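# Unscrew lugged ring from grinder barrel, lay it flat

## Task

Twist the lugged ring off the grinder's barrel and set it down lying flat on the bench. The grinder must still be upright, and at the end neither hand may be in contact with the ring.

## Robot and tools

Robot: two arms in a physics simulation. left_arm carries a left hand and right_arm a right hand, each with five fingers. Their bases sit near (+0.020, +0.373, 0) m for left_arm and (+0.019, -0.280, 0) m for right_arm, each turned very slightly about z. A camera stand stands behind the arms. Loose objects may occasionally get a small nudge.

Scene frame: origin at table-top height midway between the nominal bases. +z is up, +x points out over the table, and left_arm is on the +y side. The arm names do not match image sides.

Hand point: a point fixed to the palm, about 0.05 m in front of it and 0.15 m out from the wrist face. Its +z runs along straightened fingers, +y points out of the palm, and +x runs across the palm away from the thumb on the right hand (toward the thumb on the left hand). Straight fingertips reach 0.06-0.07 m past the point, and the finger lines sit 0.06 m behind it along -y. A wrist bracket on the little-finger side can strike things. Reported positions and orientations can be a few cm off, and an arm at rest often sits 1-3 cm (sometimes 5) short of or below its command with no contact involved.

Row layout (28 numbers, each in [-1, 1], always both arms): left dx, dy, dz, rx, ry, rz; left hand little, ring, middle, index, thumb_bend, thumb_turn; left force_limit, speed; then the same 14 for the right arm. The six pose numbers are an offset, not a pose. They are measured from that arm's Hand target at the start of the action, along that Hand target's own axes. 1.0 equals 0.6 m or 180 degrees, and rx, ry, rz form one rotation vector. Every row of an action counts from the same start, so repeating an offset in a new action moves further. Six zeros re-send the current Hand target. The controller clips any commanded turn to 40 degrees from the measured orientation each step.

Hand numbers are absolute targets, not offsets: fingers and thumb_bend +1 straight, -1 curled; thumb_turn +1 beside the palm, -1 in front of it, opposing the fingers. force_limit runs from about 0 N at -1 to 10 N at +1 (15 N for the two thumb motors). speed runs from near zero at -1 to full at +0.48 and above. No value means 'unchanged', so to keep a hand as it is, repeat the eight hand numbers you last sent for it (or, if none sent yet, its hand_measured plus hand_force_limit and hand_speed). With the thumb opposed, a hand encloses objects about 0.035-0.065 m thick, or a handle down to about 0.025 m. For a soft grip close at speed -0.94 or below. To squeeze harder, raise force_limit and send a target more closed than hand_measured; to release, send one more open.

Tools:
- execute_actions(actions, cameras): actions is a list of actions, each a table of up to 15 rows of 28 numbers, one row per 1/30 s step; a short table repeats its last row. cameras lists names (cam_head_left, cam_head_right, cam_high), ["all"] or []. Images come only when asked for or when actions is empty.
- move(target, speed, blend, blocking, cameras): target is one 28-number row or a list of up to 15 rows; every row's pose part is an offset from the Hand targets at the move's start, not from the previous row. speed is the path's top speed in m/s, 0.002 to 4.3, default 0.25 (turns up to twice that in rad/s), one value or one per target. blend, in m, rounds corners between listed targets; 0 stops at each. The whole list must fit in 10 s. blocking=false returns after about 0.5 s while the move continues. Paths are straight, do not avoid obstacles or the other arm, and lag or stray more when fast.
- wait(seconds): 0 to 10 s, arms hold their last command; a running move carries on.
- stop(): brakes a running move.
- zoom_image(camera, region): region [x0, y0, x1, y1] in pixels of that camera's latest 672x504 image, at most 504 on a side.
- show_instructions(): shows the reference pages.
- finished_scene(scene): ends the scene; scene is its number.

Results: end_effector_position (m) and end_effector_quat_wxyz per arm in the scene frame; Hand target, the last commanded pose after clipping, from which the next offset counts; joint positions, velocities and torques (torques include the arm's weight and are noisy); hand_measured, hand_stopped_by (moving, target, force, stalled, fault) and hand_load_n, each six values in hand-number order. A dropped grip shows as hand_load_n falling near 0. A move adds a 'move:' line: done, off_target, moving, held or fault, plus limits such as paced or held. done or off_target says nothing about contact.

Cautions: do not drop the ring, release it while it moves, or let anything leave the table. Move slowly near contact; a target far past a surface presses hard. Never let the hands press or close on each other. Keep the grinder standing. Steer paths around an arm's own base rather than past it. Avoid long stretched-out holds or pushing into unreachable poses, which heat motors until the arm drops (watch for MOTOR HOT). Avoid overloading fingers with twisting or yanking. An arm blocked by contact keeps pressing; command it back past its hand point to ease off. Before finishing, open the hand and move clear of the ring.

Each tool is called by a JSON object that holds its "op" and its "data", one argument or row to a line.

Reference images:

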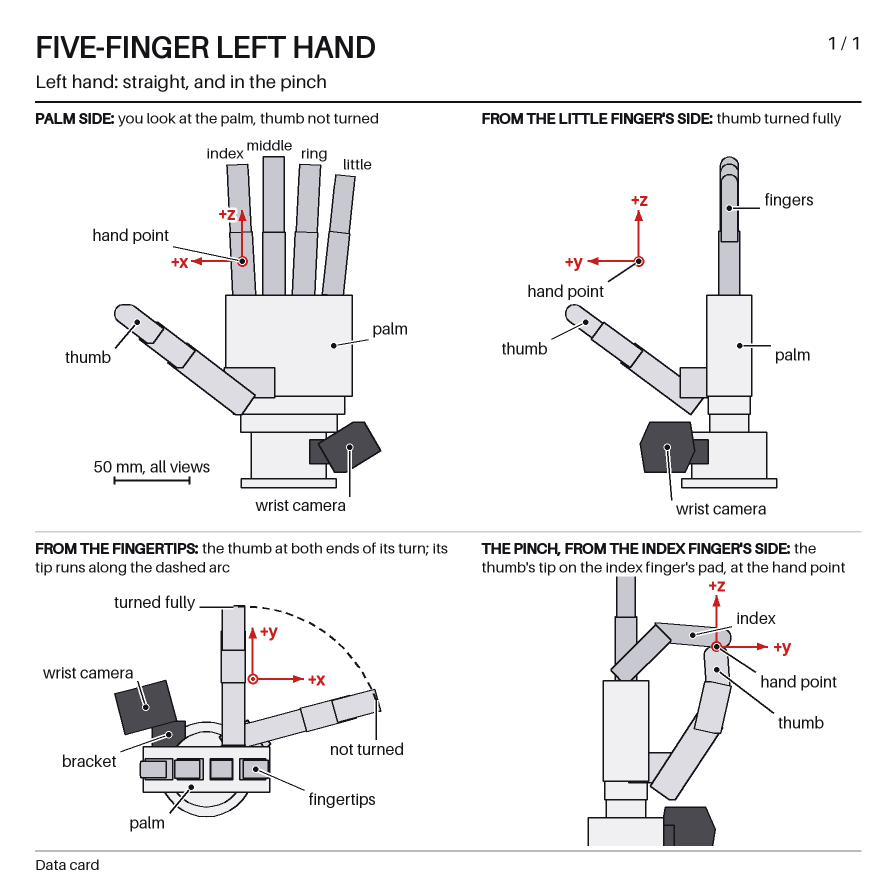

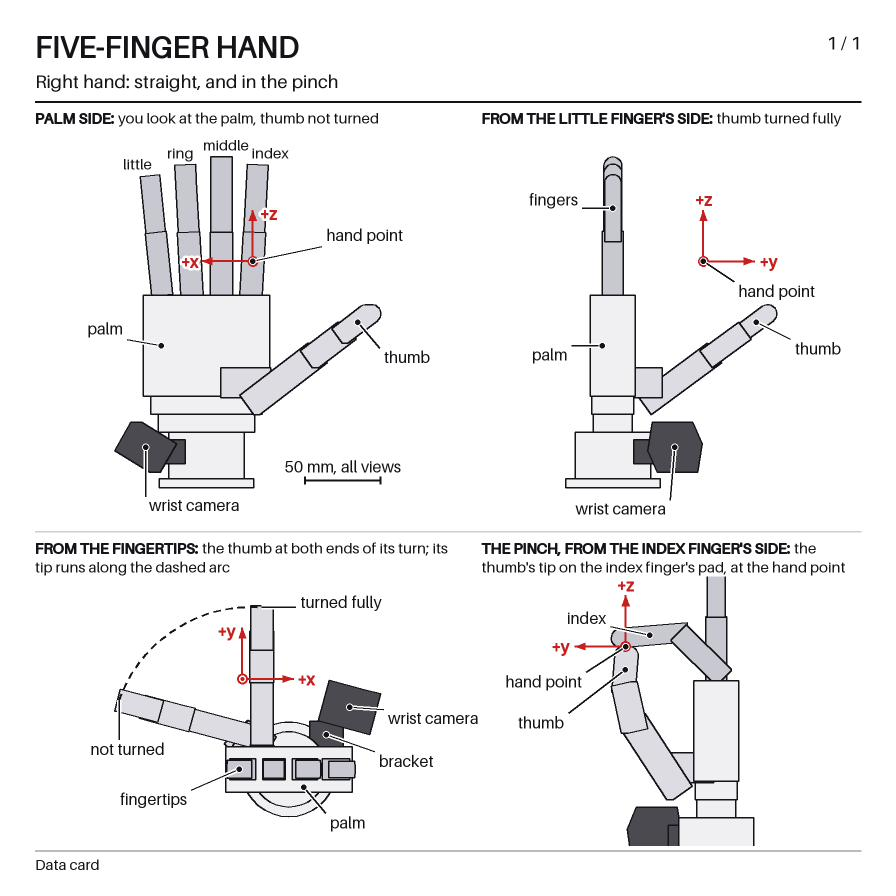

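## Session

Scene 2 solved. Now scene 3.

{"op": "execute_actions", "data": {
  "actions": [],
  "cameras": ["all"]
}}

Scene clock: 0.00 s.
left_arm: end_effector_position=(+0.1221, +0.5667, +0.2588) hand_measured=(+1.000, +1.000, +1.000, +1.000, +1.000, +1.000) hand_load_n=(+0.0, +0.0, +0.0, +0.0, +0.0, +0.0) hand_stopped_by=(target, target, target, target, target, target) hand_force_limit=0.00 hand_speed=-0.80 end_effector_quat_wxyz=(-0.162, +0.765, +0.359, +0.510) | right_arm: end_effector_position=(+0.4294, -0.0149, +0.3669) hand_measured=(+1.000, +1.000, +1.000, +1.000, +1.000, +1.000) hand_load_n=(+0.0, +0.0, +0.0, +0.0, +0.0, +0.0) hand_stopped_by=(target, target, target, target, target, target) hand_force_limit=0.00 hand_speed=-0.80 end_effector_quat_wxyz=(+0.510, -0.190, +0.802, -0.246)
Joint positions: left_arm=[2.179 0.538 0.528 -1.341 1.117 -0.376] | right_arm=[0.777 1.031 1.041 -0.654 0.932 1.431]
Joint velocities: within noise
Joint torques (N m): no reading
Heat: left arm: hottest wrist yaw 29 °C; right arm: hottest waist 28 °C.
Hand target: left_arm +0.1201, +0.5694, +0.2685; -0.173, +0.767, +0.352, +0.508 | right_arm +0.4319, -0.0123, +0.3883; +0.524, -0.179, +0.798, -0.237

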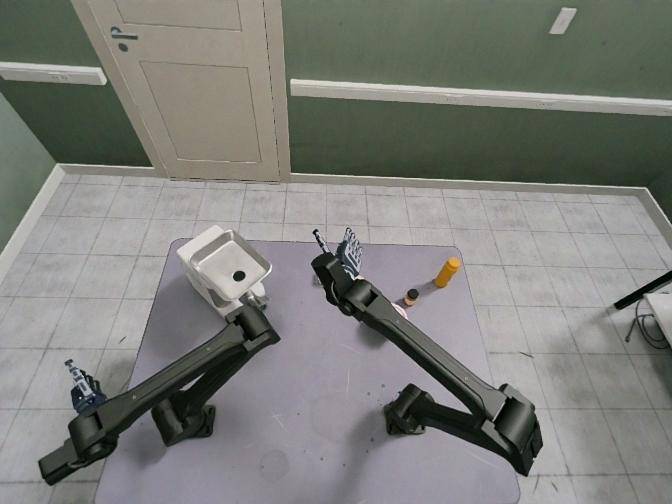

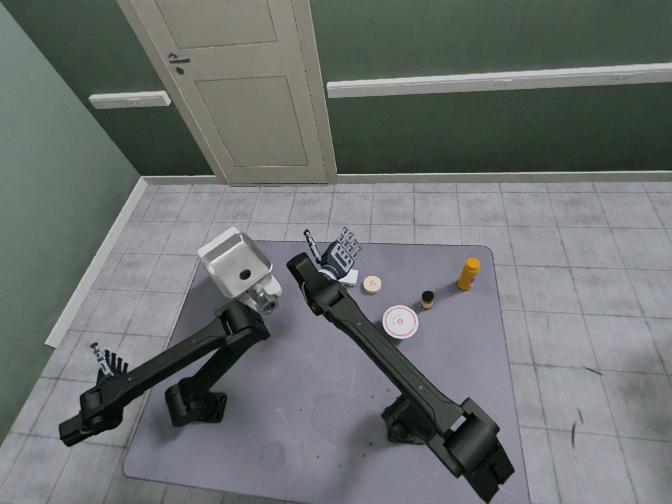

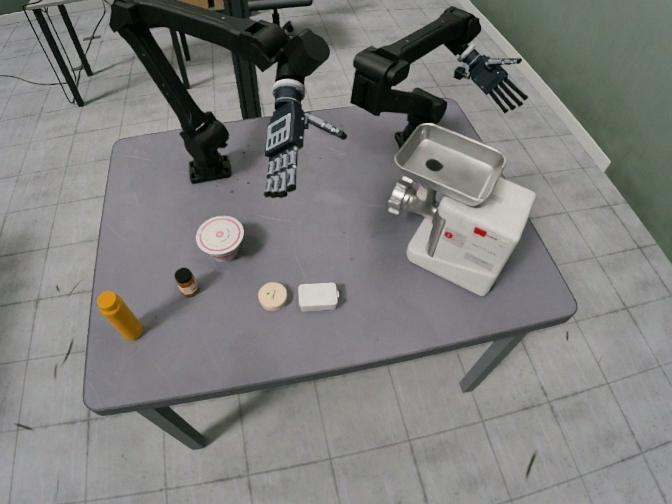

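{"op": "zoom_image", "data": {
  "camera": "cam_high",
  "region": [370, 160, 470, 240]
}}

{"op": "zoom_image", "data": {
  "camera": "cam_head_left",
  "region": [200, 270, 300, 350]
}}

{"op": "zoom_image", "data": {
  "camera": "cam_head_right",
  "region": [220, 260, 320, 340]
}}

{"op": "zoom_image", "data": {
  "camera": "cam_high",
  "region": [360, 110, 560, 310]
}}

Scaled by 5.040 from the camera's 672x504 image, which has a finer 960x720 frame.

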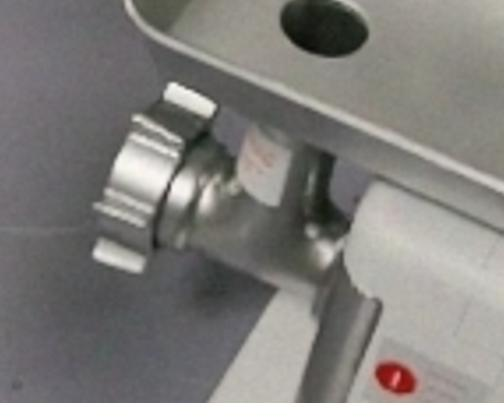

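Scaled by 5.040 from the camera's 672x504 image, which has a finer 960x720 frame.

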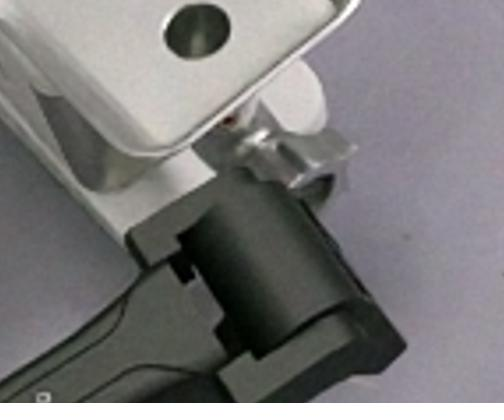

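Scaled by 5.040 from the camera's 672x504 image, which has a finer 960x720 frame.

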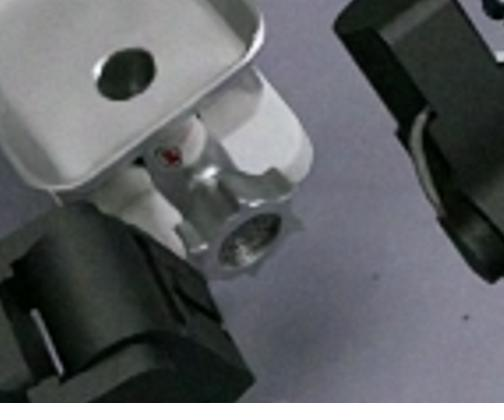

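Scaled by 2.520 from the camera's 672x504 image, which has a finer 960x720 frame.

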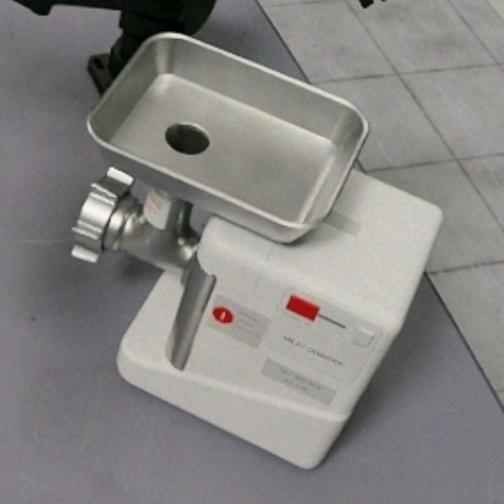

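{"op": "zoom_image", "data": {
  "camera": "cam_high",
  "region": [380, 170, 425, 215]
}}

{"op": "zoom_image", "data": {
  "camera": "cam_head_right",
  "region": [245, 285, 290, 330]
}}

{"op": "zoom_image", "data": {
  "camera": "cam_head_left",
  "region": [240, 280, 285, 325]
}}

{"op": "zoom_image", "data": {
  "camera": "cam_head_right",
  "region": [190, 210, 310, 330]
}}

Scaled by 11.200 from the camera's 672x504 image, which has a finer 960x720 frame.

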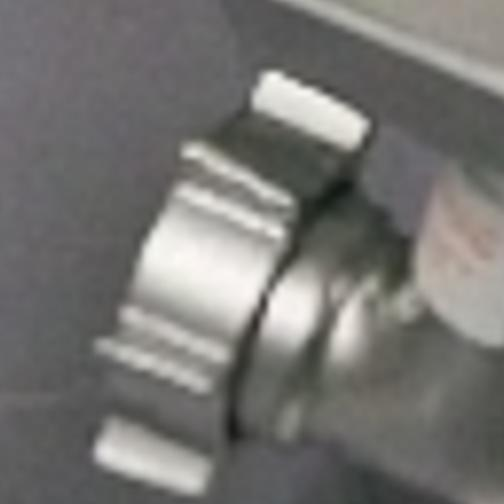

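Scaled by 11.200 from the camera's 672x504 image, which has a finer 960x720 frame.

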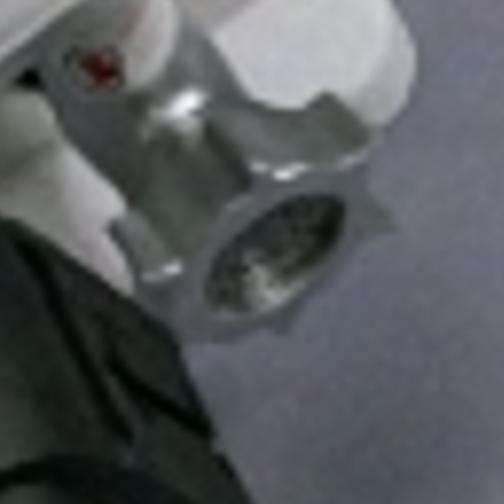

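Scaled by 11.200 from the camera's 672x504 image, which has a finer 960x720 frame.

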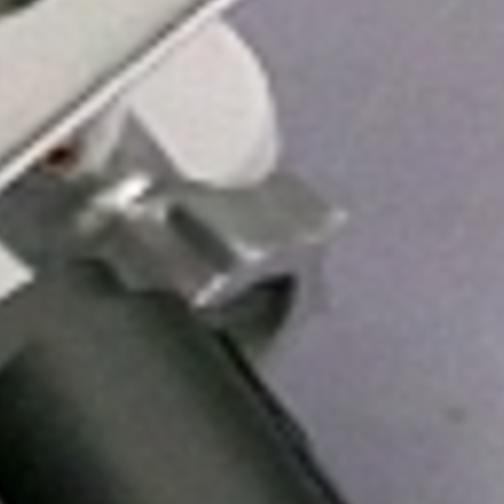

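Scaled by 4.200 from the camera's 672x504 image, which has a finer 960x720 frame.

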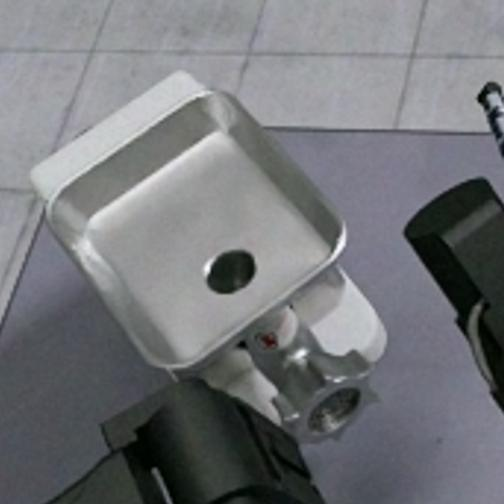

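{"op": "move", "data": {
  "target": [0.279,0.096,0.018,0.002,-0.309,0.09,-1,-1,-1,-1,1,-1,-0.8,0,0,0,0,0,0,0,-1,-1,-1,-1,1,-1,-0.8,0],
  "speed": 0.25,
  "cameras": ["all"]
}}

Scene clock: 11.87 s.
left_arm: end_effector_position=(+0.2047, +0.5955, +0.3963) hand_measured=(-1.000, -1.000, -1.000, -1.000, +1.000, -1.000) hand_load_n=(+0.0, +0.0, +0.0, +0.0, +0.0, +0.0) hand_stopped_by=(target, target, target, target, target, target) hand_force_limit=-0.80 hand_speed=0.00 end_effector_quat_wxyz=(-0.118, +0.942, +0.280, +0.141) | right_arm: end_effector_position=(+0.4294, -0.0149, +0.3669) hand_measured=(-1.000, -1.000, -1.000, -1.000, +1.000, -1.000) hand_load_n=(+0.5, +0.0, +0.0, +0.0, +0.0, +0.0) hand_stopped_by=(target, target, target, target, target, target) hand_force_limit=-0.80 hand_speed=0.00 end_effector_quat_wxyz=(+0.510, -0.190, +0.802, -0.246)
Joint positions: left_arm=[1.127 0.925 1.389 -1.67 0.062 -1.002] | right_arm=[0.777 1.031 1.041 -0.654 0.932 1.431]
Joint torques (N m): left_arm=[-1.73 -2.43 11.28 0.24 -0.18 -0.12] | right_arm=[-1.14 -5.95 11.82 1.8 0.48 0.11]
Heat: left arm: hottest wrist yaw 29 °C; right arm: hottest elbow 30 °C.
Hand target: left_arm +0.2080, +0.5972, +0.4198; -0.059, +0.954, +0.286, +0.063 | right_arm +0.4319, -0.0124, +0.3884; +0.524, -0.179, +0.798, -0.237
Off the commanded pose: left_arm 0.024 m, 11 deg | right_arm 0.022 m, 2 deg.
joint sent to its limit (left arm) — joint 4 (wrist pitch), lower limit. The joint targets are off in orientation, not in position.
move: off_target (left_arm, right_arm)

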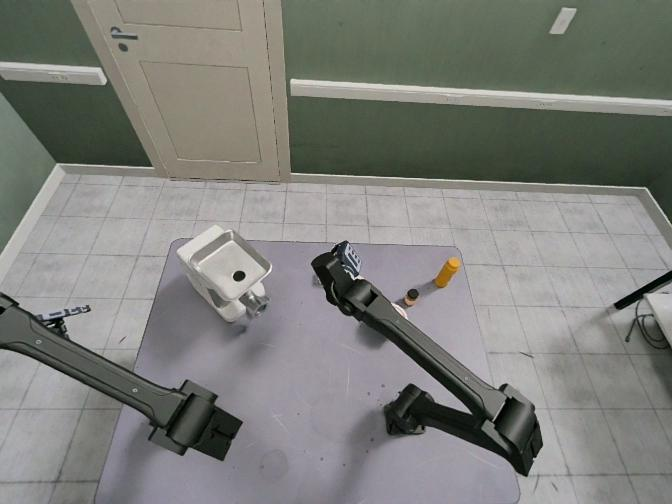

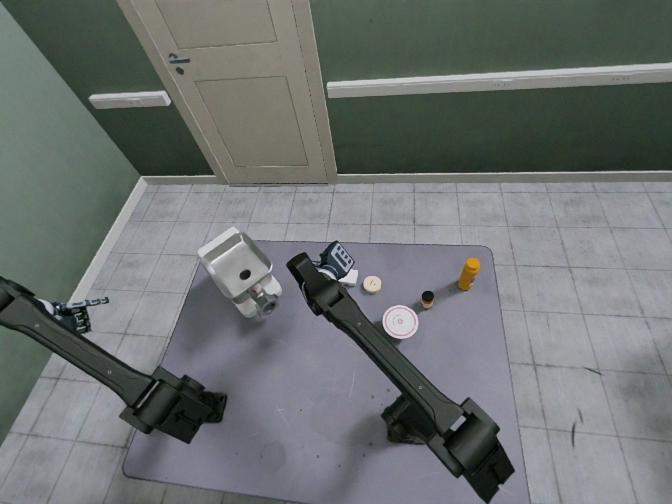

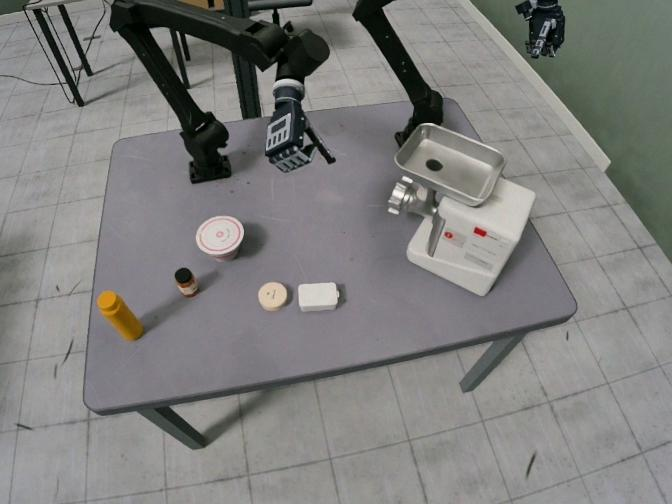

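{"op": "zoom_image", "data": {
  "camera": "cam_head_left",
  "region": [235, 280, 280, 325]
}}

{"op": "zoom_image", "data": {
  "camera": "cam_head_right",
  "region": [245, 285, 290, 330]
}}

{"op": "zoom_image", "data": {
  "camera": "cam_high",
  "region": [380, 170, 420, 210]
}}

{"op": "zoom_image", "data": {
  "camera": "cam_head_left",
  "region": [170, 210, 290, 330]
}}

Scaled by 11.200 from the camera's 672x504 image, which has a finer 960x720 frame.

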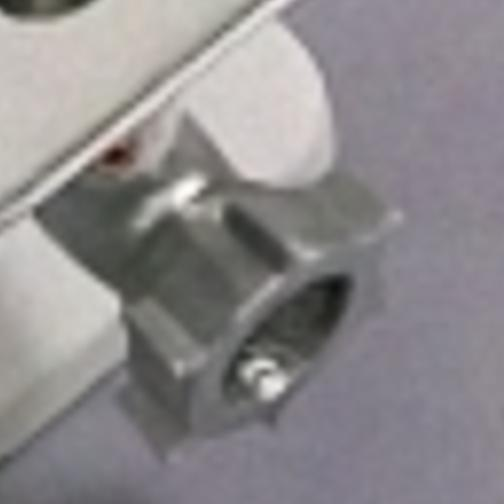

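Scaled by 11.200 from the camera's 672x504 image, which has a finer 960x720 frame.

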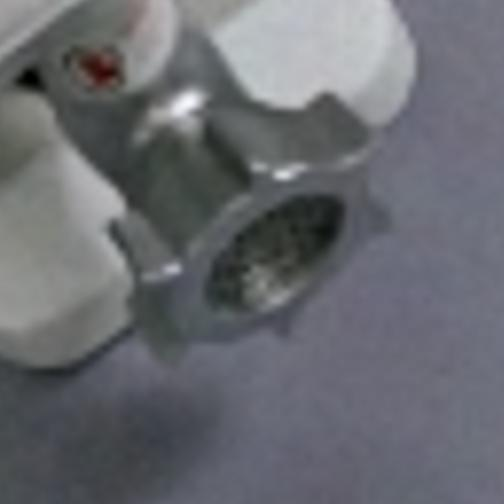

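Scaled by 12.600 from the camera's 672x504 image, which has a finer 960x720 frame.

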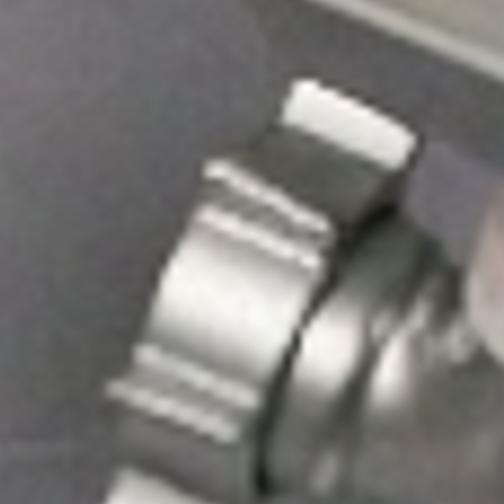

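Scaled by 4.200 from the camera's 672x504 image, which has a finer 960x720 frame.

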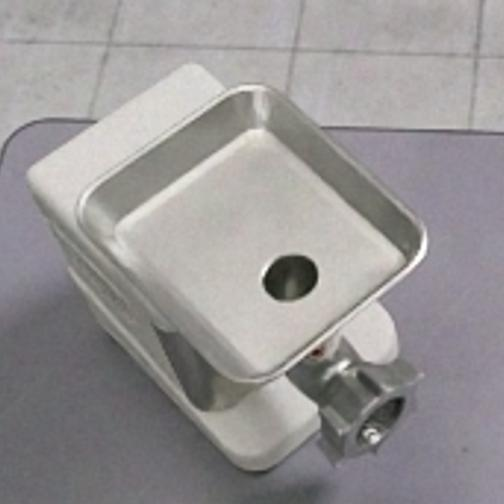

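{"op": "zoom_image", "data": {
  "camera": "cam_high",
  "region": [385, 110, 545, 300]
}}

{"op": "zoom_image", "data": {
  "camera": "cam_head_right",
  "region": [180, 210, 300, 330]
}}

Scaled by 2.653 from the camera's 672x504 image, which has a finer 960x720 frame.

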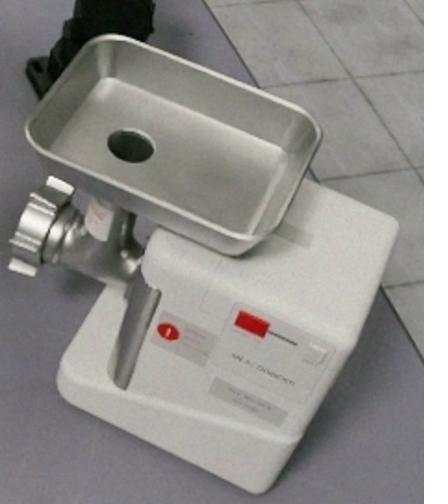

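Scaled by 4.200 from the camera's 672x504 image, which has a finer 960x720 frame.

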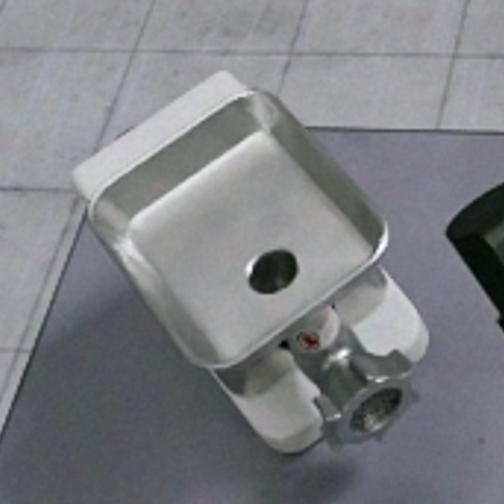

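{"op": "execute_actions", "data": {
  "actions": []
}}

Scene clock: 16.83 s.
left_arm: end_effector_position=(+0.2048, +0.5955, +0.3963) hand_measured=(-1.000, -1.000, -1.000, -1.000, +1.000, -1.000) hand_load_n=(+0.0, +0.0, +0.0, +0.0, +0.0, +0.0) hand_stopped_by=(target, target, target, target, target, target) hand_force_limit=-0.80 hand_speed=0.00 end_effector_quat_wxyz=(-0.118, +0.942, +0.280, +0.141) | right_arm: end_effector_position=(+0.4294, -0.0149, +0.3669) hand_measured=(-1.000, -1.000, -1.000, -1.000, +1.000, -1.000) hand_load_n=(+0.0, +0.0, +0.0, +0.0, +0.0, +0.0) hand_stopped_by=(target, target, target, target, target, target) hand_force_limit=-0.80 hand_speed=0.00 end_effector_quat_wxyz=(+0.510, -0.190, +0.802, -0.246)
Joint positions: left_arm=[1.127 0.925 1.389 -1.67 0.062 -1.003] | right_arm=[0.777 1.031 1.041 -0.654 0.932 1.431]
Joint velocities: within noise
Joint torques (N m): left_arm=[-1.67 -2.73 11.29 0.21 -0.17 -0.12] | right_arm=[-1.08 -5.89 11.82 1.8 0.47 0.11]
Heat: left arm: hottest elbow 29 °C; right arm: hottest elbow 31 °C.
Hand target: left_arm +0.2080, +0.5972, +0.4198; -0.059, +0.954, +0.286, +0.063 | right_arm +0.4319, -0.0124, +0.3884; +0.524, -0.179, +0.798, -0.237
Off the commanded pose: left_arm 0.024 m, 11 deg | right_arm 0.022 m, 2 deg.

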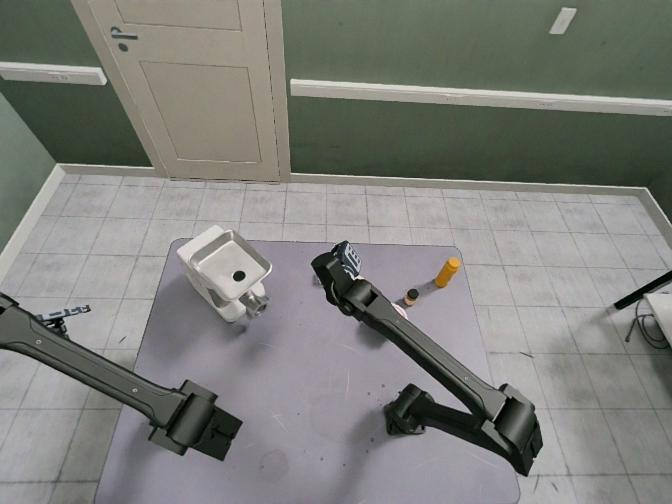

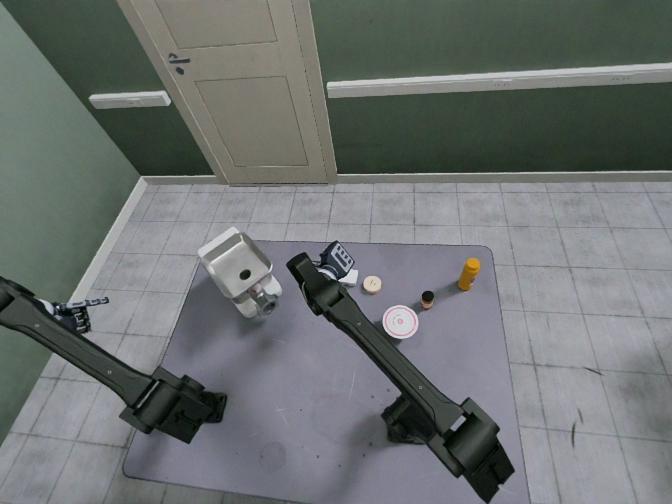

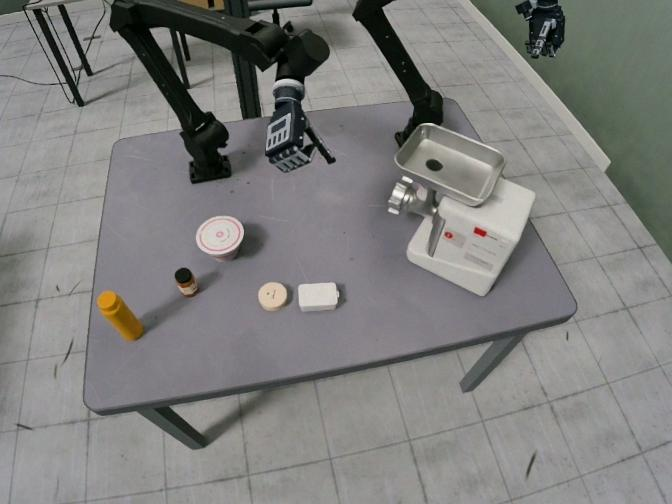

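{"op": "zoom_image", "data": {
  "camera": "cam_head_left",
  "region": [200, 250, 320, 350]
}}

{"op": "zoom_image", "data": {
  "camera": "cam_high",
  "region": [340, 110, 500, 250]
}}

Scaled by 4.200 from the camera's 672x504 image, which has a finer 960x720 frame.

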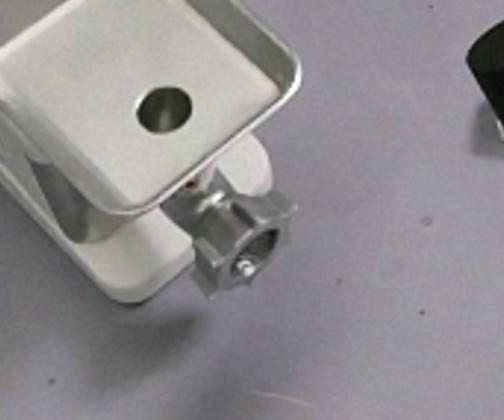

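Scaled by 3.150 from the camera's 672x504 image, which has a finer 960x720 frame.

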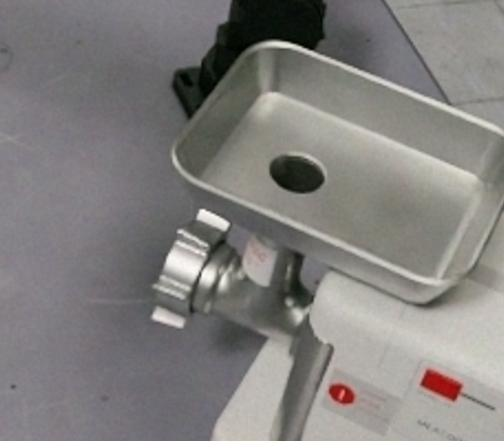

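{"op": "move", "data": {
  "target": [
    [0.0135,0.229,-0.0157,-0.0234,0.0116,0.1494,-1,-1,-1,-1,1,-1,-0.8,0,-0.088,0.072,0.0165,-0.04,-0.319,-0.321,-1,-1,-1,-1,1,-1,-0.8,0],
    [-0.0797,0.438,-0.0465,-0.0467,0.0233,0.2989,-1,-1,-1,-1,1,-1,-0.8,0,-0.088,0.072,0.0165,-0.04,-0.319,-0.321,-1,-1,-1,-1,1,-1,-0.8,0]
  ],
  "speed": 0.25,
  "blend": 0.03,
  "cameras": ["all"]
}}

Scene clock: 24.00 s.
left_arm: end_effector_position=(+0.3083, +0.3511, +0.3965) hand_measured=(-1.000, -1.000, -1.000, -1.000, +1.000, -1.000) hand_load_n=(+0.0, +0.0, +0.0, +0.0, +0.0, +0.0) hand_stopped_by=(target, target, target, target, target, target) hand_force_limit=-0.80 hand_speed=0.00 end_effector_quat_wxyz=(-0.040, +0.966, -0.183, +0.180) | right_arm: end_effector_position=(+0.4432, +0.0505, +0.3669) hand_measured=(-1.000, -1.000, -1.000, -1.000, +1.000, -1.000) hand_load_n=(+0.0, -0.5, +0.0, +0.0, +0.0, +0.0) hand_stopped_by=(target, target, target, target, target, target) hand_force_limit=-0.80 hand_speed=0.00 end_effector_quat_wxyz=(+0.633, -0.657, +0.303, -0.275)
Joint positions: left_arm=[0.172 0.924 1.389 -1.67 0.062 -1.003] | right_arm=[0.494 1.071 0.924 0.097 -0.193 0.013]
Joint torques (N m): left_arm=[-1.73 -2.37 11.28 0.2 -0.17 -0.13] | right_arm=[-2.26 -5.3 14.67 2.02 -0.11 -0.04]
Heat: left arm: hottest elbow 31 °C; right arm: hottest elbow 33 °C.
Hand target: left_arm +0.3114, +0.3493, +0.4199; -0.024, +0.979, -0.184, +0.083 | right_arm +0.4598, +0.0496, +0.4006; +0.643, -0.644, +0.293, -0.293
Off the commanded pose: left_arm 0.024 m, 11 deg | right_arm 0.037 m, 3 deg.
joint sent to its limit (left arm) — joint 4 (wrist pitch), lower limit. The joint targets are off in orientation, not in position.
move: off_target (left_arm, right_arm)

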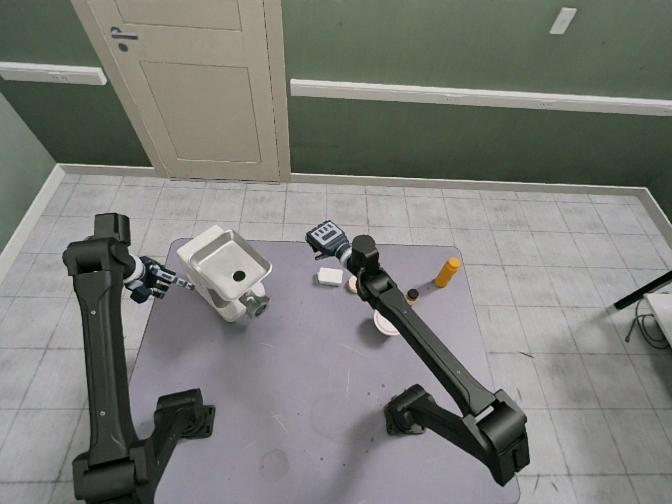

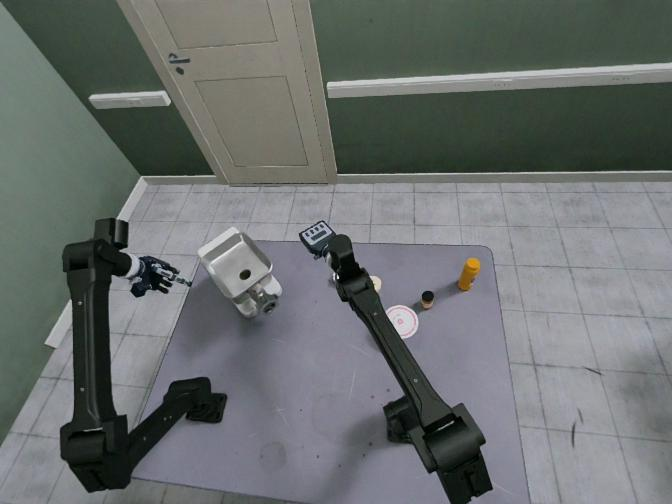

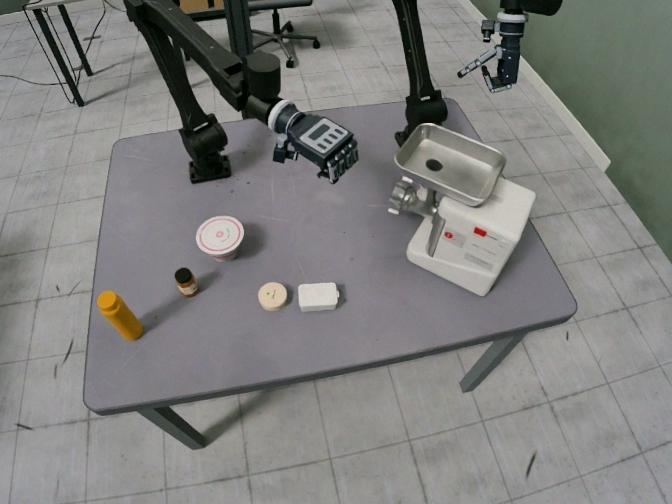

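{"op": "move", "data": {
  "target": [0.0132,0.2295,-0.016,-0.0233,0.0118,0.1493,-1,-1,-1,-1,1,-1,-0.8,0,-0.027,0.083,0.112,0,0,-0.5,-1,-1,-1,-1,1,-1,-0.8,0],
  "speed": 0.25,
  "cameras": ["all"]
}}

Scene clock: 29.47 s.
left_arm: end_effector_position=(+0.2662, +0.2222, +0.3963) hand_measured=(-1.000, -1.000, -1.000, -1.000, +1.000, -1.000) hand_load_n=(+0.5, +0.0, +0.5, +0.0, +0.0, +0.0) hand_stopped_by=(target, target, target, target, target, target) hand_force_limit=-0.80 hand_speed=0.00 end_effector_quat_wxyz=(+0.001, +0.895, -0.406, +0.185) | right_arm: end_effector_position=(+0.4986, +0.0929, +0.3356) hand_measured=(-1.000, -1.000, -1.000, -1.000, +1.000, -1.000) hand_load_n=(+0.0, +0.0, +0.0, +0.0, +0.0, +0.5) hand_stopped_by=(target, target, target, target, target, target) hand_force_limit=-0.80 hand_speed=0.00 end_effector_quat_wxyz=(-0.243, +0.676, +0.243, +0.652)
Joint positions: left_arm=[-0.307 0.923 1.389 -1.67 0.055 -1.005] | right_arm=[0.746 1.296 0.928 0.335 0.085 -1.556]
Joint torques (N m): left_arm=[-1.44 -2.55 11.29 0.2 0.04 -0.12] | right_arm=[-0.09 -8.23 11.44 2.8 0.13 -0.08]
Heat: left arm: hottest elbow 32 °C; right arm: hottest elbow 34 °C.
Hand target: left_arm +0.2681, +0.2181, +0.4200; -0.003, +0.908, -0.409, +0.087 | right_arm +0.5000, +0.1058, +0.3507; -0.247, +0.662, +0.247, +0.662
Off the commanded pose: left_arm 0.024 m, 11 deg | right_arm 0.020 m, 2 deg.
joint sent to its limit (left arm) — joint 4 (wrist pitch), lower limit. The joint targets are off in orientation, not in position.
move: off_target (left_arm, right_arm)

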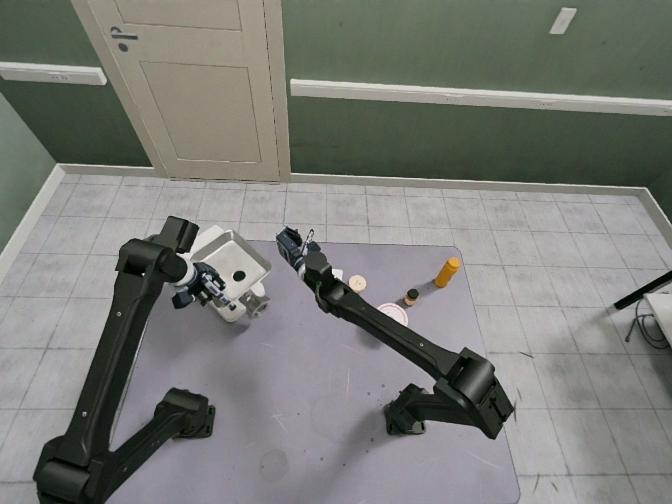

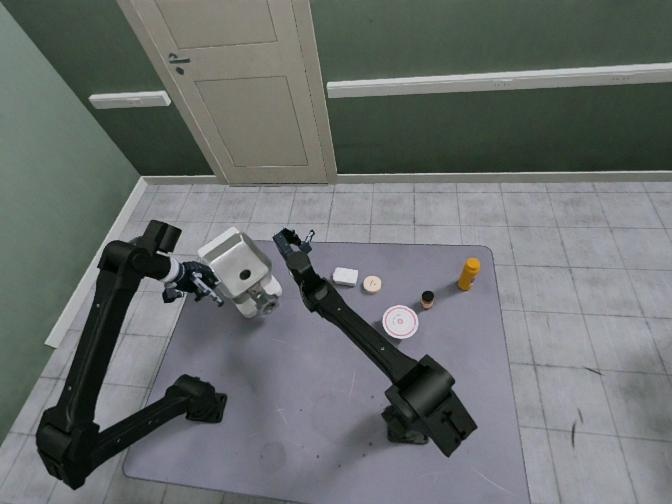

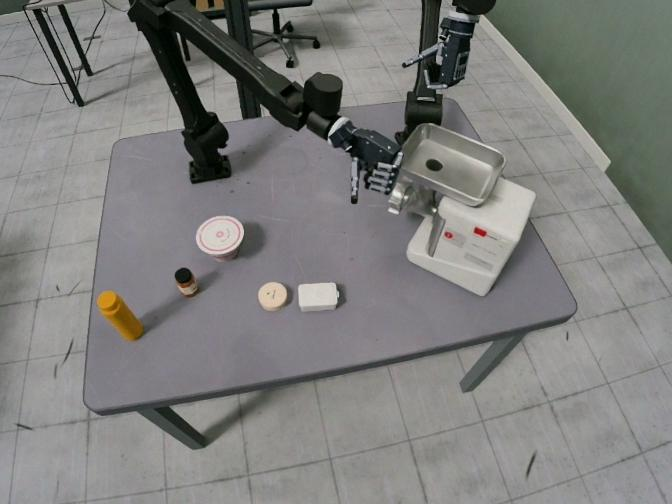

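{"op": "move", "data": {
  "target": [-0.03,0.027,0.247,0,0,0,-1,-1,-1,-1,1,-1,-0.8,0,-0.383,0,0,-0.0174,0.048,-0.087,-1,-1,-1,-1,0.1,-1,-0.8,0],
  "speed": 0.15,
  "cameras": ["all"]
}}

{"op": "zoom_image", "data": {
  "camera": "cam_head_left",
  "region": [160, 220, 340, 360]
}}

{"op": "zoom_image", "data": {
  "camera": "cam_head_right",
  "region": [160, 220, 340, 360]
}}

{"op": "zoom_image", "data": {
  "camera": "cam_high",
  "region": [320, 80, 500, 250]
}}

Scene clock: 34.07 s.
left_arm: end_effector_position=(+0.2651, +0.2143, +0.2985) hand_measured=(-1.000, -1.000, -1.000, -1.000, +1.000, -1.000) hand_load_n=(+0.5, +0.0, +0.0, -3.0, +0.0, +0.0) hand_stopped_by=(target, target, target, target, target, target) hand_force_limit=-0.80 hand_speed=0.00 end_effector_quat_wxyz=(-0.003, +0.905, -0.410, +0.116) | right_arm: end_effector_position=(+0.5022, +0.0949, +0.1154) hand_measured=(-1.000, -1.000, -1.000, -1.000, +0.532, -1.000) hand_load_n=(+0.0, +0.0, -0.5, +0.0, +2.5, +1.0) hand_stopped_by=(target, target, target, target, force, target) hand_force_limit=-0.80 hand_speed=0.00 end_effector_quat_wxyz=(-0.152, +0.589, +0.295, +0.737)
Joint positions: left_arm=[-0.361 0.935 1.156 -1.559 0.015 -1.052] | right_arm=[0.774 1.954 0.707 1.381 0.145 -1.851]
Joint torques (N m): left_arm=[-1.85 -0.44 4.38 1.31 -0.46 -0.19] | right_arm=[0.03 -12.1 5.48 2.74 0.11 -0.1]
Heat: left arm: hottest elbow 32 °C; right arm: hottest elbow 34 °C.
Hand target: left_arm +0.2682, +0.2110, +0.2701; -0.003, +0.908, -0.409, +0.087 | right_arm +0.4998, +0.1058, +0.1207; -0.155, +0.578, +0.298, +0.744
Off the commanded pose: left_arm 0.029 m, 3 deg | right_arm 0.012 m, 2 deg.
move: off_target (left_arm, right_arm)

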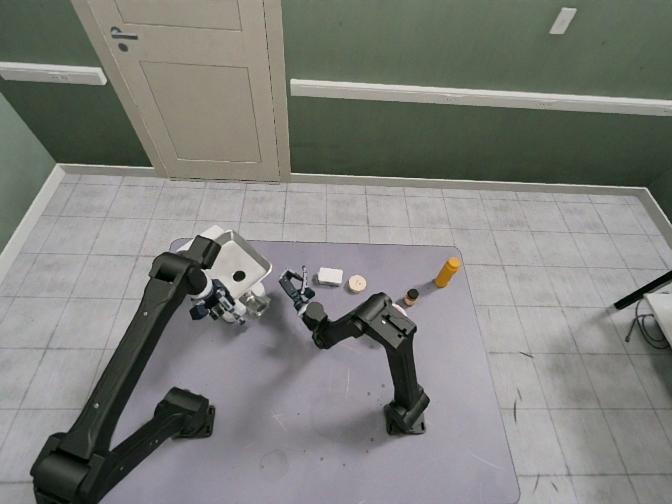

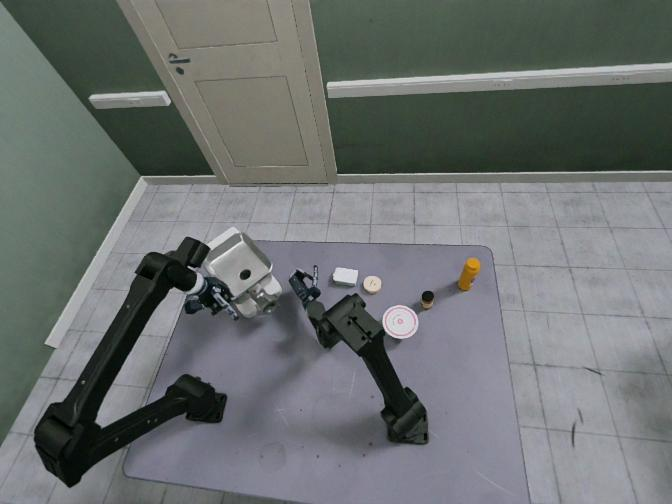

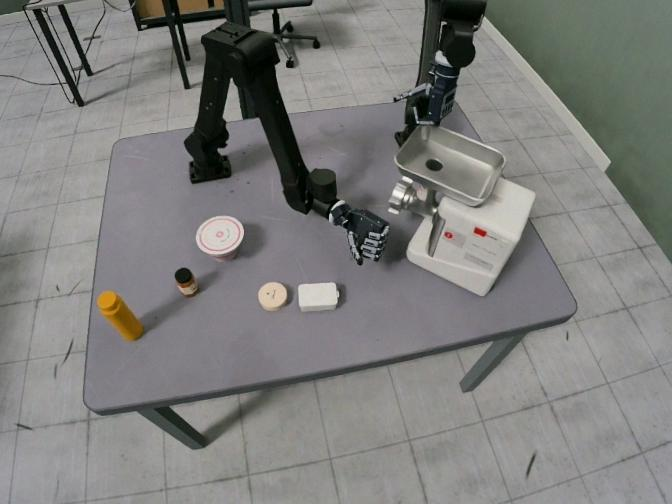

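Scaled by 2.800 from the camera's 672x504 image, which has a finer 960x720 frame.

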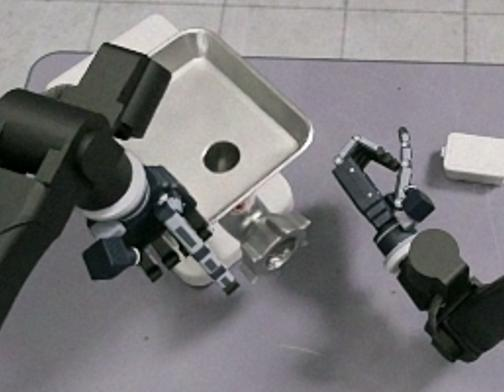

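Scaled by 2.800 from the camera's 672x504 image, which has a finer 960x720 frame.

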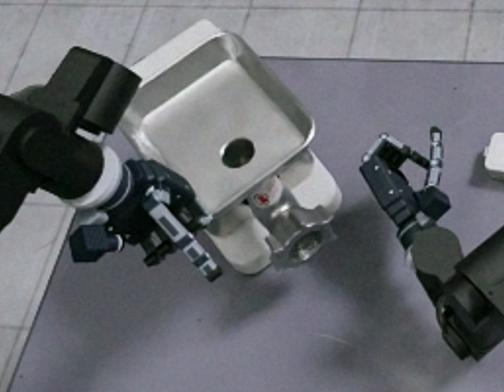

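Scaled by 2.800 from the camera's 672x504 image, which has a finer 960x720 frame.

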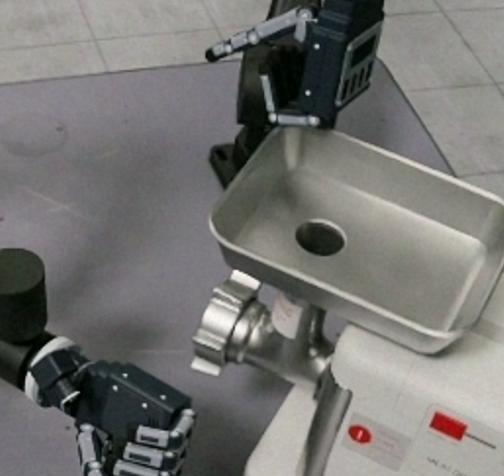

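{"op": "move", "data": {
  "target": [
    [0.0155,-0.0077,-0.098,0,0,0,-1,-1,-1,-1,1,-1,-0.8,0,-0.079,-0.022,-0.013,0,0,0,-1,-1,-1,-1,0.1,-1,-0.8,0],
    [0.03,0.0267,-0.082,0,0,0,-1,-1,-1,-1,1,-1,-0.8,0,-0.079,-0.022,-0.013,0,0,0,-1,-1,-1,-1,0.1,-1,-0.8,0]
  ],
  "speed": 0.15,
  "cameras": ["all"]
}}

{"op": "zoom_image", "data": {
  "camera": "cam_head_left",
  "region": [180, 240, 320, 350]
}}

{"op": "zoom_image", "data": {
  "camera": "cam_high",
  "region": [320, 80, 500, 250]
}}

Scene clock: 41.10 s.
left_arm: end_effector_position=(+0.2523, +0.1963, +0.3058) hand_measured=(-1.000, -1.000, -1.000, -1.000, +1.000, -1.000) hand_load_n=(+0.0, +0.0, +0.0, +0.0, +0.0, +0.0) hand_stopped_by=(target, target, target, target, target, target) hand_force_limit=-0.80 hand_speed=0.00 end_effector_quat_wxyz=(-0.002, +0.910, -0.410, +0.064) | right_arm: end_effector_position=(+0.5006, +0.0932, +0.0642) hand_measured=(-1.000, -1.000, -1.000, -1.000, +0.532, -1.000) hand_load_n=(+0.0, +0.0, -0.5, +0.0, +2.0, +1.5) hand_stopped_by=(target, target, target, target, force, target) hand_force_limit=-0.80 hand_speed=0.00 end_effector_quat_wxyz=(-0.151, +0.591, +0.297, +0.735)
Joint positions: left_arm=[-0.451 1 1.226 -1.669 -0.004 -1.142] | right_arm=[0.774 2.112 0.726 1.513 0.145 -1.851]
Joint torques (N m): left_arm=[-1.85 -4.54 9.78 0.68 -0.23 -0.14] | right_arm=[0.03 -12.86 4.94 2.74 0.12 -0.08]
Heat: left arm: hottest elbow 32 °C; right arm: hottest elbow 33 °C.
Hand target: left_arm +0.2601, +0.1902, +0.3200; -0.003, +0.908, -0.409, +0.087 | right_arm +0.4997, +0.1058, +0.0710; -0.155, +0.578, +0.298, +0.744
Off the commanded pose: left_arm 0.017 m, 3 deg | right_arm 0.014 m, 2 deg.
move: off_target (left_arm, right_arm)

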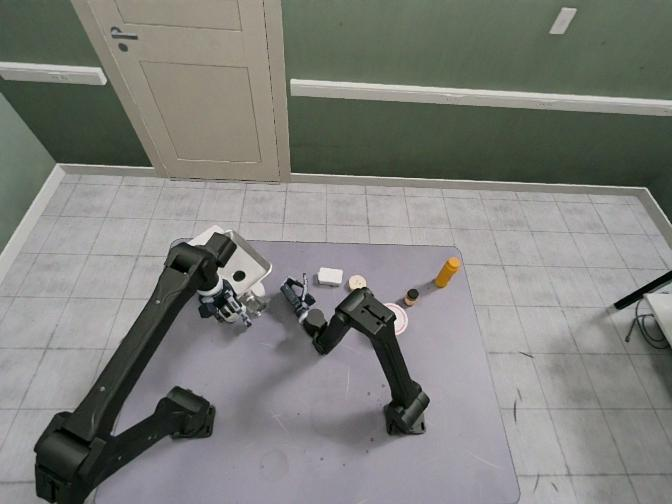

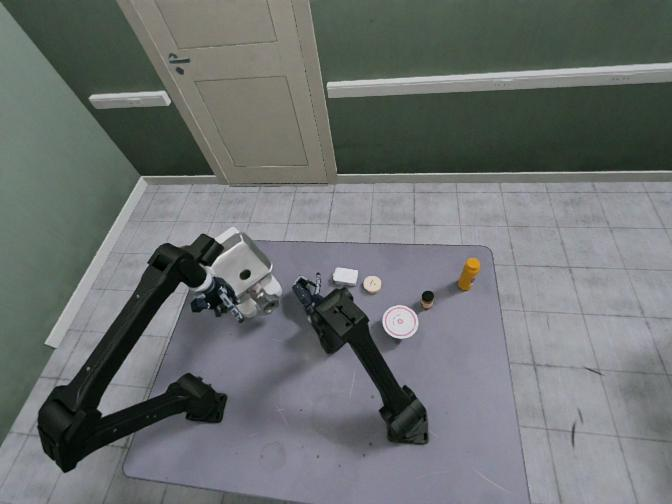

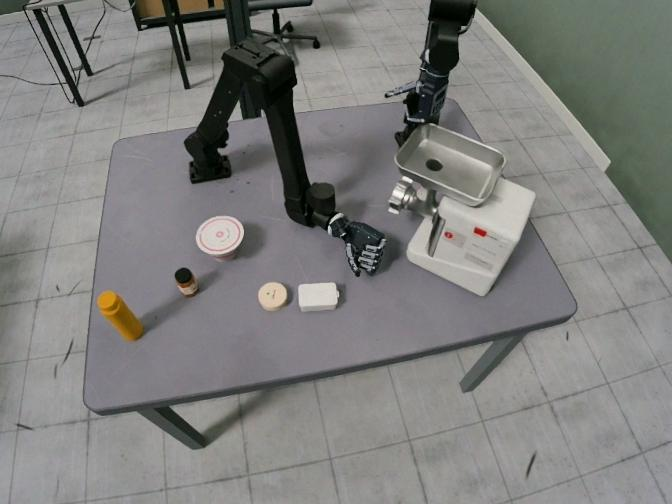

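Scaled by 3.600 from the camera's 672x504 image, which has a finer 960x720 frame.

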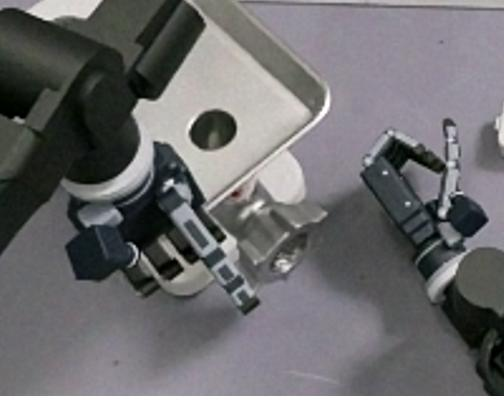

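Scaled by 2.800 from the camera's 672x504 image, which has a finer 960x720 frame.

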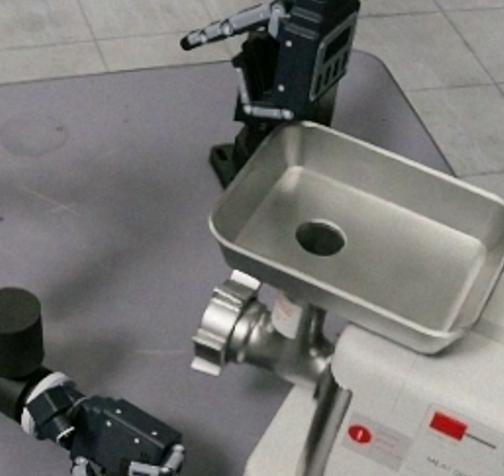

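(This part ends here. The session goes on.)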